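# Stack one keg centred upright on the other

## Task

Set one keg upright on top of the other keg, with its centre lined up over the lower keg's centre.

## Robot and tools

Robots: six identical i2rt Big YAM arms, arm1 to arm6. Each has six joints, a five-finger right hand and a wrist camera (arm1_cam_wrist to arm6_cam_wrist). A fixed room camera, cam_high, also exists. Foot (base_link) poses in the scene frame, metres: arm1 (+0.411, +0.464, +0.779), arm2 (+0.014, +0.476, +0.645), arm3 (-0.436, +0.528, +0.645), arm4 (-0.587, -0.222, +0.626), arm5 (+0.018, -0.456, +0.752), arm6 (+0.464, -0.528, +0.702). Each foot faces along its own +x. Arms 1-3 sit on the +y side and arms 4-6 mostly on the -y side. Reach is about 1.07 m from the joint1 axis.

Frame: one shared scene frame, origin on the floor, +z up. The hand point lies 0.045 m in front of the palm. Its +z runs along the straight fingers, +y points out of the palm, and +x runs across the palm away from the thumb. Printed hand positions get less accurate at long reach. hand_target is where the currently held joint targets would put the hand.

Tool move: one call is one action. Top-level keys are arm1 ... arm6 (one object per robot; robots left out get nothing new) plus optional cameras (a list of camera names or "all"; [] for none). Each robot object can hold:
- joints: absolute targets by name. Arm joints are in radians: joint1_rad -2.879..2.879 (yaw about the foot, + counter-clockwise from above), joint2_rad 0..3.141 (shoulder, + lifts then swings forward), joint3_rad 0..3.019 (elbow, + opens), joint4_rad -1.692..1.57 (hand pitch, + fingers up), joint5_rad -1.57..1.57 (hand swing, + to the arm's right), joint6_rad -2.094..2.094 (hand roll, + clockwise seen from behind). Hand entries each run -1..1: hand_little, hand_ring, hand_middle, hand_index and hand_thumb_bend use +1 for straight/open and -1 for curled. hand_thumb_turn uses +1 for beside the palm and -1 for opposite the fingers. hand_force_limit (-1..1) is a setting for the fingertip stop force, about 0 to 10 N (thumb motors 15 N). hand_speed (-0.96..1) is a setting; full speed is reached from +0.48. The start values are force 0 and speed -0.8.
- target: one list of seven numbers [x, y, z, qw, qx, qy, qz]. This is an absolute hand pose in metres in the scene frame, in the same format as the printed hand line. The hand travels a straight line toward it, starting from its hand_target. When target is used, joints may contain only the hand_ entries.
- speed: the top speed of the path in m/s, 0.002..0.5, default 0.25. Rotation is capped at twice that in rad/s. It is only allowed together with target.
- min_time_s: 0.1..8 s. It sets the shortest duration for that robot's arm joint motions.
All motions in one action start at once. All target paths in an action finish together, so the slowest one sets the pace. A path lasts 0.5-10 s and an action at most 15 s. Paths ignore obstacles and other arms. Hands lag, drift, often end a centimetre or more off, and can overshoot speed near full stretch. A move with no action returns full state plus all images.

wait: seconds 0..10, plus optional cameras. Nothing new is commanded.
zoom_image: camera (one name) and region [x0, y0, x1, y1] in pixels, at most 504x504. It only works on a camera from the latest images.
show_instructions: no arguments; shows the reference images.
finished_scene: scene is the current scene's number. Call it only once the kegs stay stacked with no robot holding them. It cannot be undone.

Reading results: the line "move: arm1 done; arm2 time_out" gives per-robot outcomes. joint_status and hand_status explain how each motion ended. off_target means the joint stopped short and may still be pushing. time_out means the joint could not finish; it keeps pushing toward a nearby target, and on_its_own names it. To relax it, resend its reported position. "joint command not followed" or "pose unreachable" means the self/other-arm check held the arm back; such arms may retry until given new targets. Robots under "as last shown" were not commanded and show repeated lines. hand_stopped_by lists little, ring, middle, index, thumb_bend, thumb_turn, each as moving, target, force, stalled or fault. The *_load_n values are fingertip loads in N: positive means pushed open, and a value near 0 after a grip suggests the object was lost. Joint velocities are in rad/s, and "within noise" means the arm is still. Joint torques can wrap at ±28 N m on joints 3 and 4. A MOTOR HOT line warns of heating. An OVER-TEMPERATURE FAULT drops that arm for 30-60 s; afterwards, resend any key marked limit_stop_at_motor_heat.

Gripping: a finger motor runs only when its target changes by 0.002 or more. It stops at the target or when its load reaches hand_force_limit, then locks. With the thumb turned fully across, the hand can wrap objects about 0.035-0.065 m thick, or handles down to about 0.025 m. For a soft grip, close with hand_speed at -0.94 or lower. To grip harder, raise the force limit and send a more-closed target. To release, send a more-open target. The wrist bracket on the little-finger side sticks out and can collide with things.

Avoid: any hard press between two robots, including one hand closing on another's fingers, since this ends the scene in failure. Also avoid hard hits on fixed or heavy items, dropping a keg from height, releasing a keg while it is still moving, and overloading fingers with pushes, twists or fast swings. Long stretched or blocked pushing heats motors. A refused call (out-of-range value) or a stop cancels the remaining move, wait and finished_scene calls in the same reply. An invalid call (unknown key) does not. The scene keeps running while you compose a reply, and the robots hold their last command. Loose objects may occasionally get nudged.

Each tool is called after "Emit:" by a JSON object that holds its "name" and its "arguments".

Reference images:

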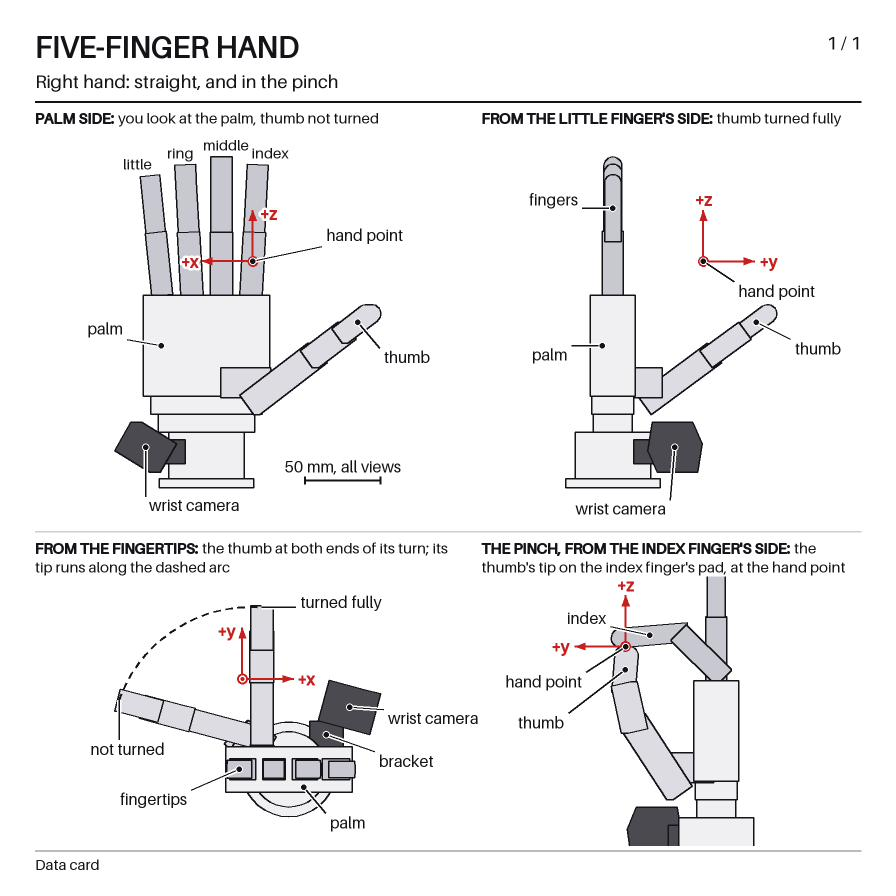

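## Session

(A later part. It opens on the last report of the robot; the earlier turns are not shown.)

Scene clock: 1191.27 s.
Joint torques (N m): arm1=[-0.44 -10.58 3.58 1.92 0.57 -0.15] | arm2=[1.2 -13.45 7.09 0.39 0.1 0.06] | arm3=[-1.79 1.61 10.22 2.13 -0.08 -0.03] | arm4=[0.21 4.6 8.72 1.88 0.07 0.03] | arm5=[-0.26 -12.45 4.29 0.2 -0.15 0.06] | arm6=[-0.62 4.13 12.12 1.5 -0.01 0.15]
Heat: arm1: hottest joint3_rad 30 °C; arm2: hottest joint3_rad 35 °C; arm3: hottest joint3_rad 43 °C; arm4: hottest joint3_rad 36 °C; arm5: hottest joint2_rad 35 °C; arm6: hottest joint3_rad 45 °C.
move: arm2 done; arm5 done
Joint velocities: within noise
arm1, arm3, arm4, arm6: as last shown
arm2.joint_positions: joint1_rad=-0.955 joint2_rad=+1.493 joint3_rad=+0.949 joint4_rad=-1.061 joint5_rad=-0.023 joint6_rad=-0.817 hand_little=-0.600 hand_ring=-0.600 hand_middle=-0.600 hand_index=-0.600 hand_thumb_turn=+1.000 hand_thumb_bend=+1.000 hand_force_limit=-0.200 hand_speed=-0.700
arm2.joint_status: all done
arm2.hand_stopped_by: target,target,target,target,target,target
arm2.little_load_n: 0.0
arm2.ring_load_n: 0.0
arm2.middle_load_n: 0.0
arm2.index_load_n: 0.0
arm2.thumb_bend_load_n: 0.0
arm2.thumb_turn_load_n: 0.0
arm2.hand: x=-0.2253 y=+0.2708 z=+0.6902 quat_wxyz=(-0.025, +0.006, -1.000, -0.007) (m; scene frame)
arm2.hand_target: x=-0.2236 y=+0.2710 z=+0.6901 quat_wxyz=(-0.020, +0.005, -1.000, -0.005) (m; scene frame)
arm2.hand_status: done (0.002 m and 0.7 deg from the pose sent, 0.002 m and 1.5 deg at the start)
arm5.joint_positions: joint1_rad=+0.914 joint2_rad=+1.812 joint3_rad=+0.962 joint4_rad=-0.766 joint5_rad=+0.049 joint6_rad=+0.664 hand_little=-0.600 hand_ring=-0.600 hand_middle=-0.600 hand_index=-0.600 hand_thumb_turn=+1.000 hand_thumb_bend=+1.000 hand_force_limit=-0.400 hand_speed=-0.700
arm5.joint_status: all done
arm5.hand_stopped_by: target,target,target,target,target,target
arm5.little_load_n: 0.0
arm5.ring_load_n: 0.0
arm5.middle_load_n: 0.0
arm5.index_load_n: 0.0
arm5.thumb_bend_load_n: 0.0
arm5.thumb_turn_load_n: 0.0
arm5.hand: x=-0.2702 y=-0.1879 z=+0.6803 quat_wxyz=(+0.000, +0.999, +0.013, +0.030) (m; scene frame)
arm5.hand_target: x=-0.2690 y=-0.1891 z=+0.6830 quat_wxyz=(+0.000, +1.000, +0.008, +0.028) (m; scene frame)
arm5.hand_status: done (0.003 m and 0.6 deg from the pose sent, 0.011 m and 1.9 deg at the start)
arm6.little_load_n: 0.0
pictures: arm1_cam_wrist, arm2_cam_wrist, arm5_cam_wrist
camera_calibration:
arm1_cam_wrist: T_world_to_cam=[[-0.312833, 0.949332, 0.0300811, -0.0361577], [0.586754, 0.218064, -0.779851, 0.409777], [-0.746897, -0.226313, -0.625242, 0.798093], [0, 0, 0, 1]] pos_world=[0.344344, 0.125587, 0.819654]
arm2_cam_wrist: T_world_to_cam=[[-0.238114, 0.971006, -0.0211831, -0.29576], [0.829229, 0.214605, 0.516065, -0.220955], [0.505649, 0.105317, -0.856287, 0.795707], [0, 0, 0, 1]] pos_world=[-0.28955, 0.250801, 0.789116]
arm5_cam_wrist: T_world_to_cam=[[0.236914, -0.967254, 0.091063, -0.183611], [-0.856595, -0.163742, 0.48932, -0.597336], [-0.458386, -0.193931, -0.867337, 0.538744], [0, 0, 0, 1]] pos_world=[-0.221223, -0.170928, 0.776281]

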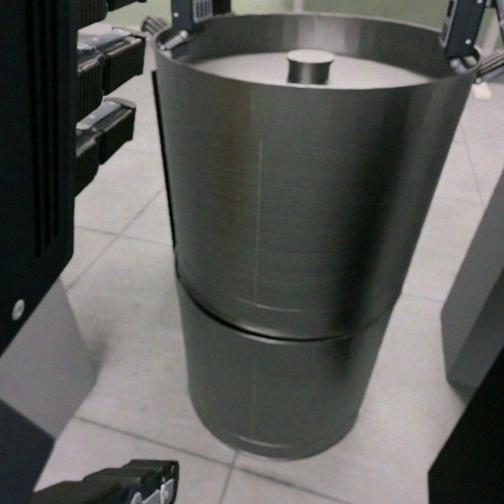

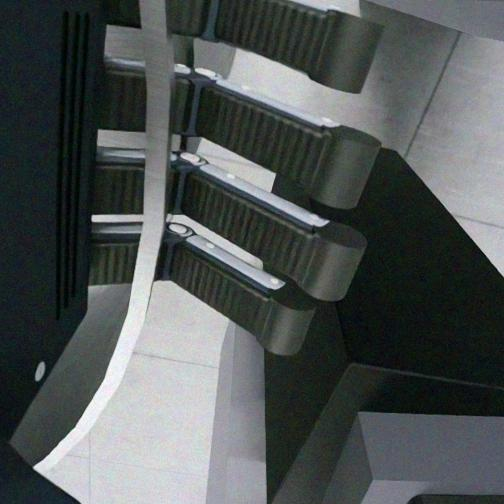

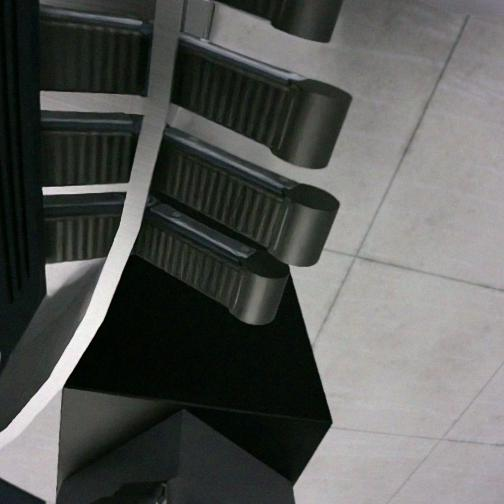

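Emit:
{"name": "move", "arguments": {"arm2": {"target": [-0.2235, 0.2690, 0.696, 0.010, -0.002, 0.9999, 0.0], "speed": 0.03, "joints": {"hand_little": -0.3, "hand_ring": -0.3, "hand_middle": -0.3, "hand_index": -0.3}}, "arm5": {"target": [-0.2690, -0.1860, 0.691, 0.0, 0.9999, 0.0, 0.012], "speed": 0.03, "joints": {"hand_little": -0.3, "hand_ring": -0.3, "hand_middle": -0.3, "hand_index": -0.3}}}}

Emit:
{"name": "move", "arguments": {"arm2": {"target": [-0.2235, 0.2680, 0.700, 0.0, 0, 1, 0.0], "speed": 0.03, "joints": {"hand_little": 0, "hand_ring": 0, "hand_middle": 0, "hand_index": 0}}, "arm5": {"target": [-0.2690, -0.1850, 0.695, 0.0, 1, 0.0, 0.0], "speed": 0.03, "joints": {"hand_little": 0, "hand_ring": 0, "hand_middle": 0, "hand_index": 0}}, "cameras": ["arm2_cam_wrist", "arm5_cam_wrist", "arm1_cam_wrist"]}}

Scene clock: 1201.80 s.
Joint torques (N m): arm1=[-0.44 -10.75 3.56 2.02 0.56 -0.15] | arm2=[1.67 -13.68 7.1 0.44 0.1 0.09] | arm3=[-1.67 1.49 10.19 2.11 -0.1 -0.05] | arm4=[-0.09 4.66 8.73 1.88 0.06 0.03] | arm5=[-0.85 -12.4 4.36 0.4 -0.22 0.04] | arm6=[-1.08 3.96 12.07 1.62 -0.02 0.13]
Heat: arm1: hottest joint3_rad 30 °C; arm2: hottest joint3_rad 34 °C; arm3: hottest joint3_rad 43 °C; arm4: hottest joint3_rad 36 °C; arm5: hottest joint2_rad 34 °C; arm6: hottest joint3_rad 45 °C.
move: arm2 done; arm5 done
Joint velocities: within noise
arm1, arm3, arm4, arm6: as last shown
arm1.little_load_n: -0.5
arm2.joint_positions: joint1_rad=-0.955 joint2_rad=+1.477 joint3_rad=+0.949 joint4_rad=-1.061 joint5_rad=-0.016 joint6_rad=-0.809 hand_little=-0.300 hand_ring=-0.300 hand_middle=-0.300 hand_index=-0.300 hand_thumb_turn=+1.000 hand_thumb_bend=+1.000 hand_force_limit=-0.200 hand_speed=-0.700
arm2.joint_status: all done
arm2.hand_stopped_by: target,target,target,target,target,target
arm2.little_load_n: 0.0
arm2.ring_load_n: 0.0
arm2.middle_load_n: 0.0
arm2.index_load_n: 0.0
arm2.thumb_bend_load_n: 0.0
arm2.thumb_turn_load_n: 0.0
arm2.hand: x=-0.2269 y=+0.2703 z=+0.6952 quat_wxyz=(-0.017, +0.003, -1.000, -0.004) (m; scene frame)
arm2.hand_target: x=-0.2236 y=+0.2691 z=+0.6960 quat_wxyz=(-0.010, +0.002, -1.000, +0.000) (m; scene frame)
arm2.hand_status: done (0.004 m and 0.9 deg from the pose sent, 0.006 m and 2.0 deg at the start)
arm3.thumb_turn_load_n: -0.5
arm5.joint_positions: joint1_rad=+0.906 joint2_rad=+1.790 joint3_rad=+0.955 joint4_rad=-0.766 joint5_rad=+0.026 joint6_rad=+0.665 hand_little=-0.300 hand_ring=-0.300 hand_middle=-0.300 hand_index=-0.300 hand_thumb_turn=+1.000 hand_thumb_bend=+1.000 hand_force_limit=-0.400 hand_speed=-0.700
arm5.joint_status: all done
arm5.hand_stopped_by: target,target,target,target,target,target
arm5.little_load_n: 0.0
arm5.ring_load_n: 0.0
arm5.middle_load_n: 0.5
arm5.index_load_n: 0.0
arm5.thumb_bend_load_n: 0.0
arm5.thumb_turn_load_n: 0.0
arm5.hand: x=-0.2718 y=-0.1881 z=+0.6882 quat_wxyz=(+0.002, +1.000, +0.008, +0.016) (m; scene frame)
arm5.hand_target: x=-0.2689 y=-0.1860 z=+0.6909 quat_wxyz=(+0.000, +1.000, +0.000, +0.012) (m; scene frame)
arm5.hand_status: done (0.004 m and 1.1 deg from the pose sent, 0.011 m and 2.6 deg at the start)
pictures: none

Scene clock: 1202.77 s.
Joint torques (N m): arm1=[-0.38 -10.58 3.58 1.98 0.57 -0.15] | arm2=[1.9 -13.57 7.49 0.47 0.11 0.11] | arm3=[-1.61 1.49 10.22 2.07 -0.09 -0.03] | arm4=[0.03 4.6 8.7 1.91 0.06 0.02] | arm5=[-0.91 -12.22 4.37 0.61 -0.2 -0.05] | arm6=[-0.79 3.84 12.14 1.59 -0.03 0.12]
Heat: arm1: hottest joint3_rad 30 °C; arm2: hottest joint3_rad 34 °C; arm3: hottest joint3_rad 43 °C; arm4: hottest joint3_rad 36 °C; arm5: hottest joint2_rad 34 °C; arm6: hottest joint3_rad 45 °C.
move: arm2 done; arm5 done
Joint velocities: within noise
arm1, arm3, arm4, arm6: as last shown
arm1.little_load_n: 0.0
arm2.joint_positions: joint1_rad=-0.949 joint2_rad=+1.462 joint3_rad=+0.944 joint4_rad=-1.059 joint5_rad=-0.002 joint6_rad=-0.796 hand_little=+0.000 hand_ring=+0.000 hand_middle=+0.000 hand_index=+0.000 hand_thumb_turn=+1.000 hand_thumb_bend=+1.000 hand_force_limit=-0.200 hand_speed=-0.700
arm2.joint_status: all done
arm2.hand_stopped_by: target,target,target,target,target,target
arm2.little_load_n: 0.0
arm2.ring_load_n: 0.0
arm2.middle_load_n: 0.0
arm2.index_load_n: 0.0
arm2.thumb_bend_load_n: 0.0
arm2.thumb_turn_load_n: 0.0
arm2.hand: x=-0.2261 y=+0.2712 z=+0.6983 quat_wxyz=(-0.008, -0.001, -1.000, -0.005) (m; scene frame)
arm2.hand_target: x=-0.2234 y=+0.2680 z=+0.7000 quat_wxyz=(+0.000, +0.000, -1.000, +0.000) (m; scene frame)
arm2.hand_status: done (0.004 m and 1.1 deg from the pose sent, 0.006 m and 2.0 deg at the start)
arm3.thumb_turn_load_n: 0.0
arm5.joint_positions: joint1_rad=+0.897 joint2_rad=+1.775 joint3_rad=+0.947 joint4_rad=-0.762 joint5_rad=+0.006 joint6_rad=+0.665 hand_little=+0.000 hand_ring=+0.000 hand_middle=+0.000 hand_index=+0.000 hand_thumb_turn=+1.000 hand_thumb_bend=+1.000 hand_force_limit=-0.400 hand_speed=-0.700
arm5.joint_status: all done
arm5.hand_stopped_by: target,target,target,target,target,target
arm5.little_load_n: 0.0
arm5.ring_load_n: 0.0
arm5.middle_load_n: 0.0
arm5.index_load_n: 0.0
arm5.thumb_bend_load_n: 0.0
arm5.thumb_turn_load_n: 0.0
arm5.hand: x=-0.2722 y=-0.1879 z=+0.6931 quat_wxyz=(+0.003, +1.000, +0.003, +0.005) (m; scene frame)
arm5.hand_target: x=-0.2690 y=-0.1850 z=+0.6950 quat_wxyz=(+0.000, +1.000, +0.000, +0.000) (m; scene frame)
arm5.hand_status: done (0.005 m and 0.8 deg from the pose sent, 0.008 m and 2.1 deg at the start)
pictures: arm1_cam_wrist, arm2_cam_wrist, arm5_cam_wrist
camera_calibration:
arm1_cam_wrist: T_world_to_cam=[[-0.312833, 0.949332, 0.0300811, -0.0361577], [0.586754, 0.218064, -0.779851, 0.409777], [-0.746897, -0.226313, -0.625242, 0.798093], [0, 0, 0, 1]] pos_world=[0.344344, 0.125587, 0.819654]
arm2_cam_wrist: T_world_to_cam=[[-0.225315, 0.974128, -0.0175676, -0.296726], [0.849448, 0.205243, 0.486121, -0.196589], [0.47715, 0.0946076, -0.873715, 0.811646], [0, 0, 0, 1]] pos_world=[-0.287141, 0.252609, 0.7995]
arm5_cam_wrist: T_world_to_cam=[[0.222109, -0.971234, 0.0858644, -0.185553], [-0.834147, -0.143682, 0.532499, -0.625317], [-0.504843, -0.189896, -0.842065, 0.519547], [0, 0, 0, 1]] pos_world=[-0.218103, -0.171402, 0.786405]

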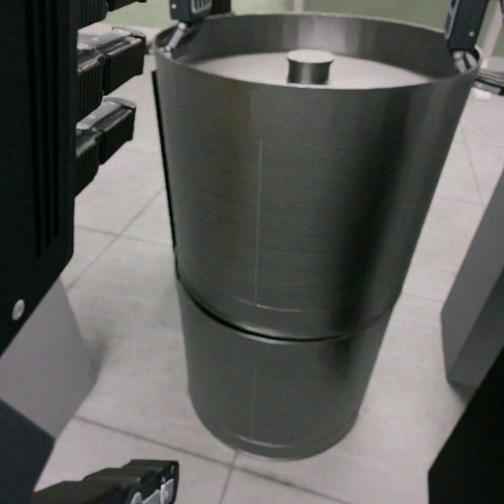

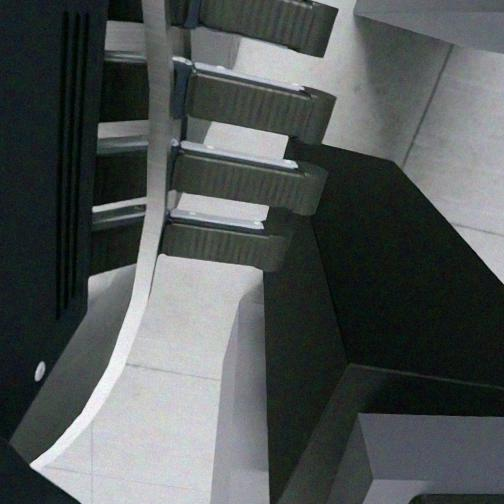

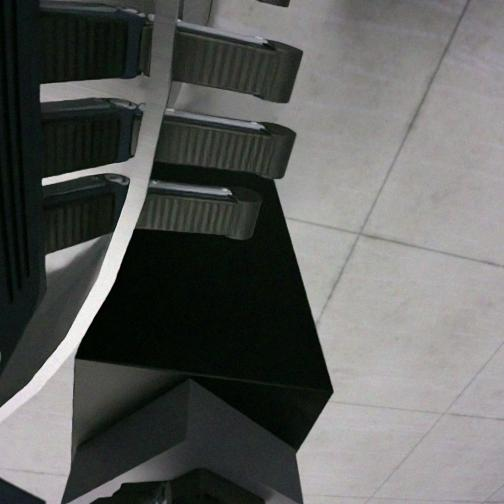

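Emit:
{"name": "move", "arguments": {"arm2": {"target": [-0.2235, 0.200, 0.701, 0.0, 0, 1, 0.0], "speed": 0.06}, "arm5": {"target": [-0.2690, -0.117, 0.696, 0.0, 1, 0.0, 0.0], "speed": 0.06}, "cameras": ["arm2_cam_wrist", "arm5_cam_wrist", "arm1_cam_wrist", "cam_high"]}}

Scene clock: 1215.73 s.
Joint torques (N m): arm1=[-0.44 -10.64 3.56 1.96 0.56 -0.14] | arm2=[1.9 -11.87 12.48 -0.21 -0.01 0.1] | arm3=[-1.79 1.38 10.19 2.1 -0.09 -0.04] | arm4=[0.09 4.72 8.69 1.91 0.06 0.02] | arm5=[-0.85 -11.63 8.09 0.01 -0.16 -0.08] | arm6=[-0.97 4.37 12.14 1.57 0 0.14]
Heat: arm1: hottest joint3_rad 30 °C; arm2: hottest joint3_rad 34 °C; arm3: hottest joint3_rad 44 °C; arm4: hottest joint3_rad 36 °C; arm5: hottest joint2_rad 33 °C; arm6: hottest joint3_rad 45 °C.
move: arm2 off_target; arm5 off_target
Joint velocities: within noise
arm1, arm3, arm4, arm6: as last shown
arm2.joint_positions: joint1_rad=-0.835 joint2_rad=+1.549 joint3_rad=+1.029 joint4_rad=-1.060 joint5_rad=+0.002 joint6_rad=-0.684 hand_little=+0.000 hand_ring=+0.000 hand_middle=+0.000 hand_index=+0.000 hand_thumb_turn=+1.000 hand_thumb_bend=+1.000 hand_force_limit=-0.200 hand_speed=-0.700
arm2.joint_status: not commanded
arm2.hand_stopped_by: target,target,target,target,target,target
arm2.little_load_n: 0.0
arm2.ring_load_n: 0.0
arm2.middle_load_n: 0.0
arm2.index_load_n: 0.0
arm2.thumb_bend_load_n: 0.0
arm2.thumb_turn_load_n: 0.0
arm2.hand: x=-0.2151 y=+0.2177 z=+0.6937 quat_wxyz=(-0.007, +0.000, -1.000, -0.008) (m; scene frame)
arm2.hand_target: x=-0.2231 y=+0.2004 z=+0.7011 quat_wxyz=(+0.000, +0.000, -1.000, +0.000) (m; scene frame)
arm2.hand_status: off_target (0.021 m and 1.2 deg from the pose sent, 0.071 m and 1.1 deg at the start)
arm5.joint_positions: joint1_rad=+0.807 joint2_rad=+1.852 joint3_rad=+1.073 joint4_rad=-0.810 joint5_rad=+0.006 joint6_rad=+0.579 hand_little=+0.000 hand_ring=+0.000 hand_middle=+0.000 hand_index=+0.000 hand_thumb_turn=+1.000 hand_thumb_bend=+1.000 hand_force_limit=-0.400 hand_speed=-0.700
arm5.joint_status: not commanded
arm5.hand_stopped_by: target,target,target,target,target,target
arm5.little_load_n: 0.0
arm5.ring_load_n: 0.0
arm5.middle_load_n: 0.0
arm5.index_load_n: 0.0
arm5.thumb_bend_load_n: 0.0
arm5.thumb_turn_load_n: 0.0
arm5.hand: x=-0.2640 y=-0.1320 z=+0.6938 quat_wxyz=(+0.004, +1.000, +0.002, +0.005) (m; scene frame)
arm5.hand_target: x=-0.2687 y=-0.1171 z=+0.6962 quat_wxyz=(+0.000, +1.000, +0.000, +0.000) (m; scene frame)
arm5.hand_status: off_target (0.016 m and 0.7 deg from the pose sent, 0.071 m and 0.8 deg at the start)
pictures: arm1_cam_wrist, arm2_cam_wrist, arm5_cam_wrist, cam_high
camera_calibration:
arm1_cam_wrist: T_world_to_cam=[[-0.312833, 0.949332, 0.0300811, -0.0361577], [0.586754, 0.218064, -0.779851, 0.409777], [-0.746897, -0.226313, -0.625242, 0.798093], [0, 0, 0, 1]] pos_world=[0.344344, 0.125587, 0.819654]
arm2_cam_wrist: T_world_to_cam=[[-0.227336, 0.97375, -0.0113994, -0.246833], [0.849965, 0.204122, 0.485688, -0.19212], [0.475266, 0.100725, -0.874058, 0.805907], [0, 0, 0, 1]] pos_world=[-0.275838, 0.198394, 0.794906]
arm5_cam_wrist: T_world_to_cam=[[0.218857, -0.971871, 0.0870026, -0.1349], [-0.834151, -0.140089, 0.533449, -0.611039], [-0.506255, -0.189322, -0.841346, 0.534044], [0, 0, 0, 1]] pos_world=[-0.209812, -0.115598, 0.78701]

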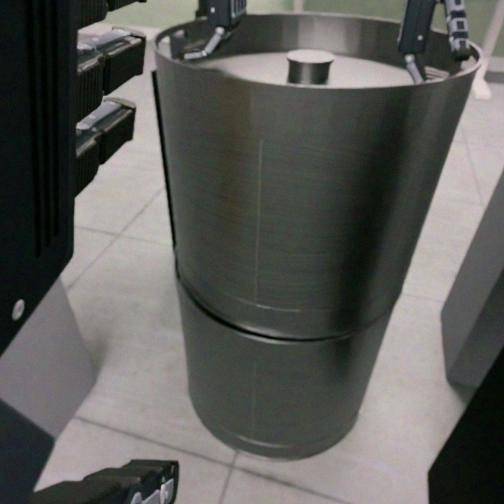

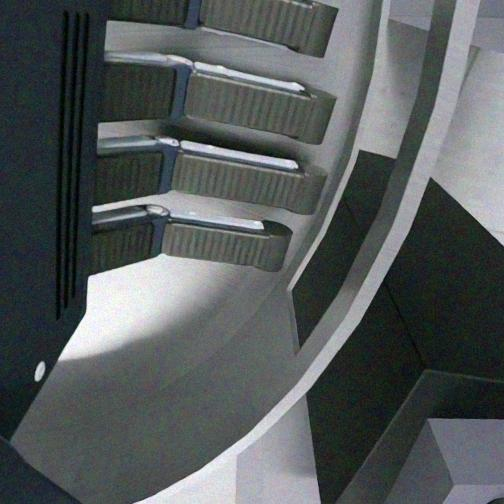

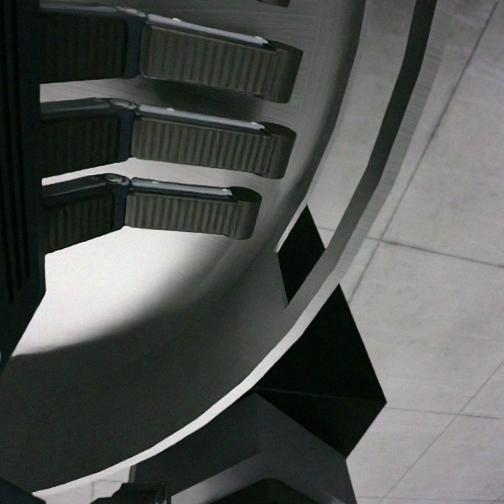

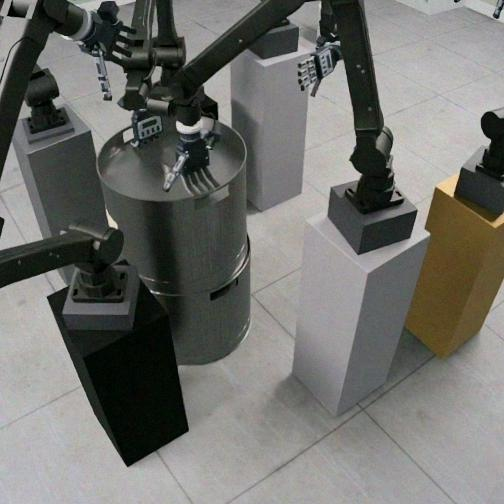

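Emit:
{"name": "move", "arguments": {"arm2": {"target": [-0.2151, 0.200, 0.90, 0.0, 0, 1, 0.0], "speed": 0.15}, "arm5": {"target": [-0.2640, -0.125, 0.90, 0.0, 1, 0.0, 0.0], "speed": 0.15}, "cameras": ["all"]}}

Emit:
{"name": "zoom_image", "arguments": {"camera": "cam_high", "region": [80, 100, 280, 370]}}

Scene clock: 1221.97 s.
Joint torques (N m): arm1=[-0.38 -10.52 3.59 1.98 0.57 -0.16] | arm2=[1.96 -13.74 14.32 -0.28 -0.01 0.09] | arm3=[-1.73 1.49 10.13 2.06 -0.08 -0.05] | arm4=[0.03 4.42 8.7 1.92 0.06 0.02] | arm5=[-0.73 -11.22 10.18 -0.01 -0.17 -0.05] | arm6=[-0.73 4.19 12.12 1.69 -0.03 0.09]
Heat: arm1: hottest joint3_rad 30 °C; arm2: hottest joint3_rad 35 °C; arm3: hottest joint3_rad 44 °C; arm4: hottest joint3_rad 36 °C; arm5: hottest joint2_rad 33 °C; arm6: hottest joint3_rad 45 °C.
move: arm2 off_target; arm5 off_target
Joint velocities: within noise
arm1, arm3, arm4, arm6: as last shown
arm2.joint_positions: joint1_rad=-0.820 joint2_rad=+1.435 joint3_rad=+1.410 joint4_rad=-1.583 joint5_rad=+0.002 joint6_rad=-0.666 hand_little=+0.000 hand_ring=+0.000 hand_middle=+0.000 hand_index=+0.000 hand_thumb_turn=+1.000 hand_thumb_bend=+1.000 hand_force_limit=-0.200 hand_speed=-0.700
arm2.joint_status: not commanded
arm2.hand_stopped_by: target,target,target,target,target,target
arm2.little_load_n: 0.0
arm2.ring_load_n: 0.0
arm2.middle_load_n: 0.0
arm2.index_load_n: 0.0
arm2.thumb_bend_load_n: 0.0
arm2.thumb_turn_load_n: 0.0
arm2.hand: x=-0.2117 y=+0.2131 z=+0.8804 quat_wxyz=(-0.016, -0.001, -1.000, -0.019) (m; scene frame)
arm2.hand_target: x=-0.2145 y=+0.2009 z=+0.8998 quat_wxyz=(+0.000, +0.000, -1.000, +0.000) (m; scene frame)
arm2.hand_status: off_target (0.024 m and 2.8 deg from the pose sent, 0.207 m and 1.2 deg at the start)
arm3.thumb_bend_load_n: 0.5
arm5.joint_positions: joint1_rad=+0.807 joint2_rad=+1.589 joint3_rad=+1.295 joint4_rad=-1.319 joint5_rad=+0.006 joint6_rad=+0.578 hand_little=+0.000 hand_ring=+0.000 hand_middle=+0.000 hand_index=+0.000 hand_thumb_turn=+1.000 hand_thumb_bend=+1.000 hand_force_limit=-0.400 hand_speed=-0.700
arm5.joint_status: not commanded
arm5.hand_stopped_by: target,target,target,target,target,target
arm5.little_load_n: 0.0
arm5.ring_load_n: 0.0
arm5.middle_load_n: 0.0
arm5.index_load_n: 0.0
arm5.thumb_bend_load_n: 0.0
arm5.thumb_turn_load_n: 0.0
arm5.hand: x=-0.2584 y=-0.1397 z=+0.8851 quat_wxyz=(+0.014, +1.000, +0.002, +0.011) (m; scene frame)
arm5.hand_target: x=-0.2636 y=-0.1254 z=+0.9001 quat_wxyz=(+0.000, +1.000, +0.000, +0.000) (m; scene frame)
arm5.hand_status: off_target (0.022 m and 2.0 deg from the pose sent, 0.206 m and 0.7 deg at the start)
arm6.thumb_bend_load_n: -0.5
pictures: arm1_cam_wrist, arm2_cam_wrist, arm3_cam_wrist, arm4_cam_wrist, arm5_cam_wrist, arm6_cam_wrist, cam_high
camera_calibration:
arm1_cam_wrist: T_world_to_cam=[[-0.312833, 0.949332, 0.0300811, -0.0361577], [0.586754, 0.218064, -0.779851, 0.409777], [-0.746897, -0.226313, -0.625242, 0.798093], [0, 0, 0, 1]] pos_world=[0.344344, 0.125587, 0.819654]
arm2_cam_wrist: T_world_to_cam=[[-0.224814, 0.974381, 0.00642591, -0.254684], [0.841905, 0.19092, 0.504723, -0.300364], [0.490565, 0.118879, -0.863257, 0.957882], [0, 0, 0, 1]] pos_world=[-0.274283, 0.191633, 0.980136]
arm5_cam_wrist: T_world_to_cam=[[0.218055, -0.969832, 0.108984, -0.179573], [-0.840957, -0.130056, 0.525239, -0.702559], [-0.49522, -0.206181, -0.843947, 0.699262], [0, 0, 0, 1]] pos_world=[-0.205376, -0.121352, 0.978722]
arm6_cam_wrist: T_world_to_cam=[[0.879366, -0.28823, -0.378996, -0.113877], [-0.383703, -0.900274, -0.205619, 0.093259], [-0.281935, 0.326237, -0.902265, 1.38095], [0, 0, 0, 1]] pos_world=[0.52526, -0.39938, 1.222]

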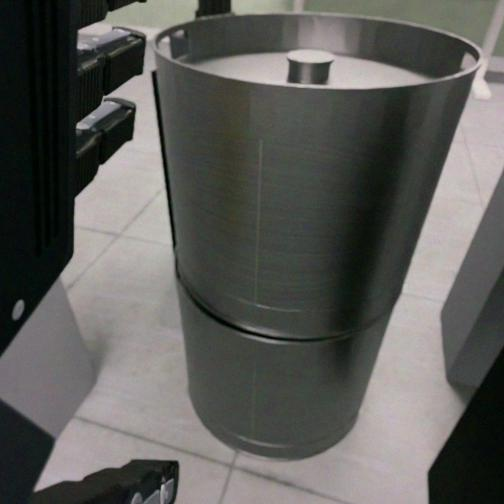

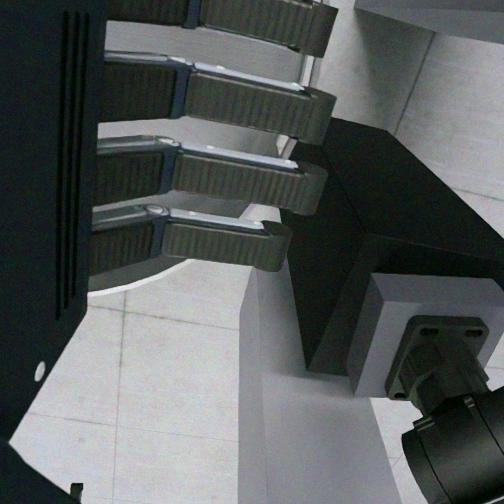

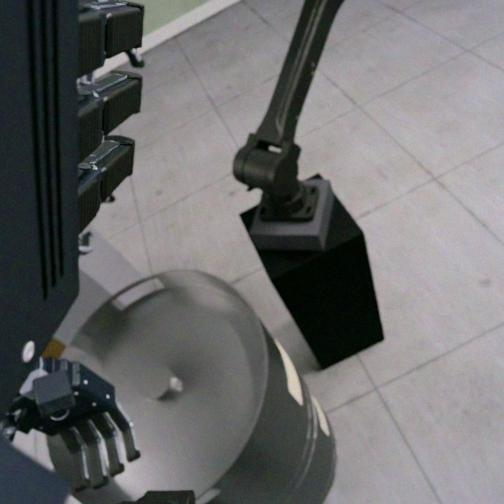

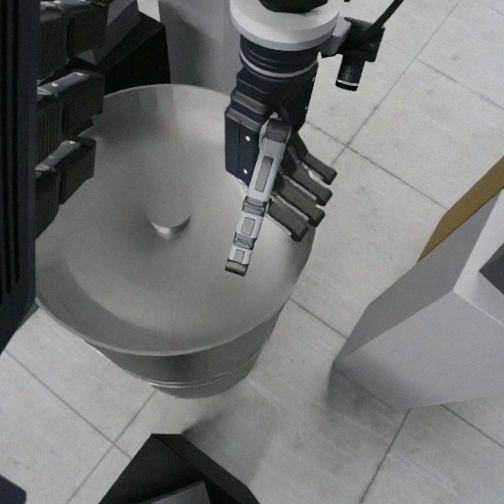

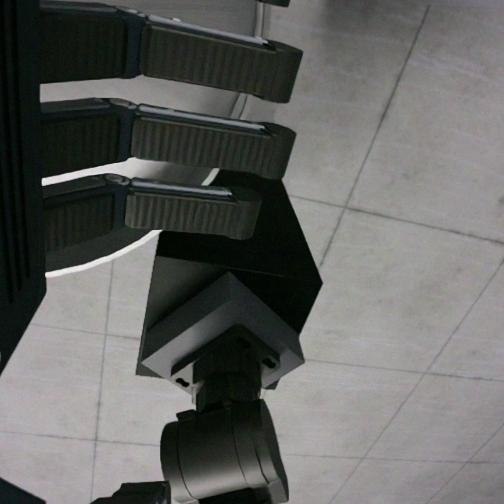

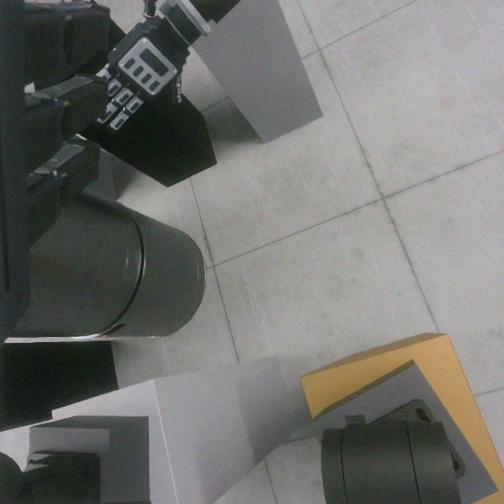

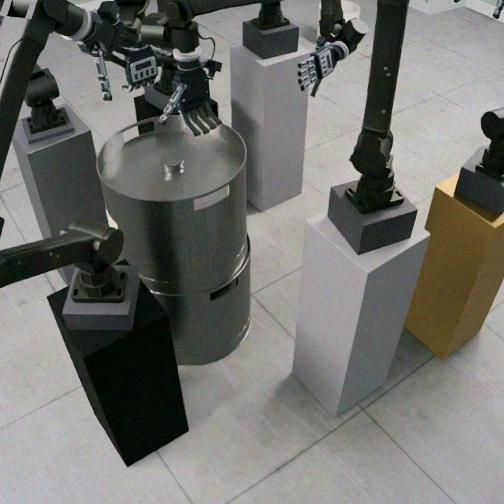

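Scaled by 1.867.

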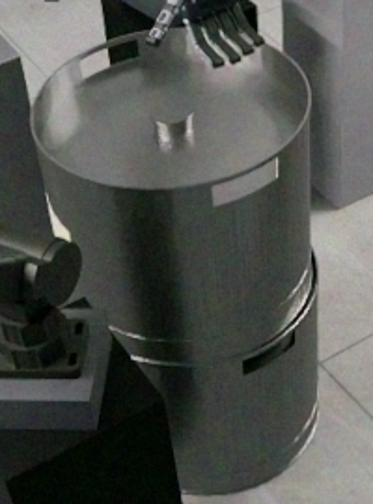

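Emit:
{"name": "finished_scene", "arguments": {"scene": 1}}

The scene is finished: the task was done.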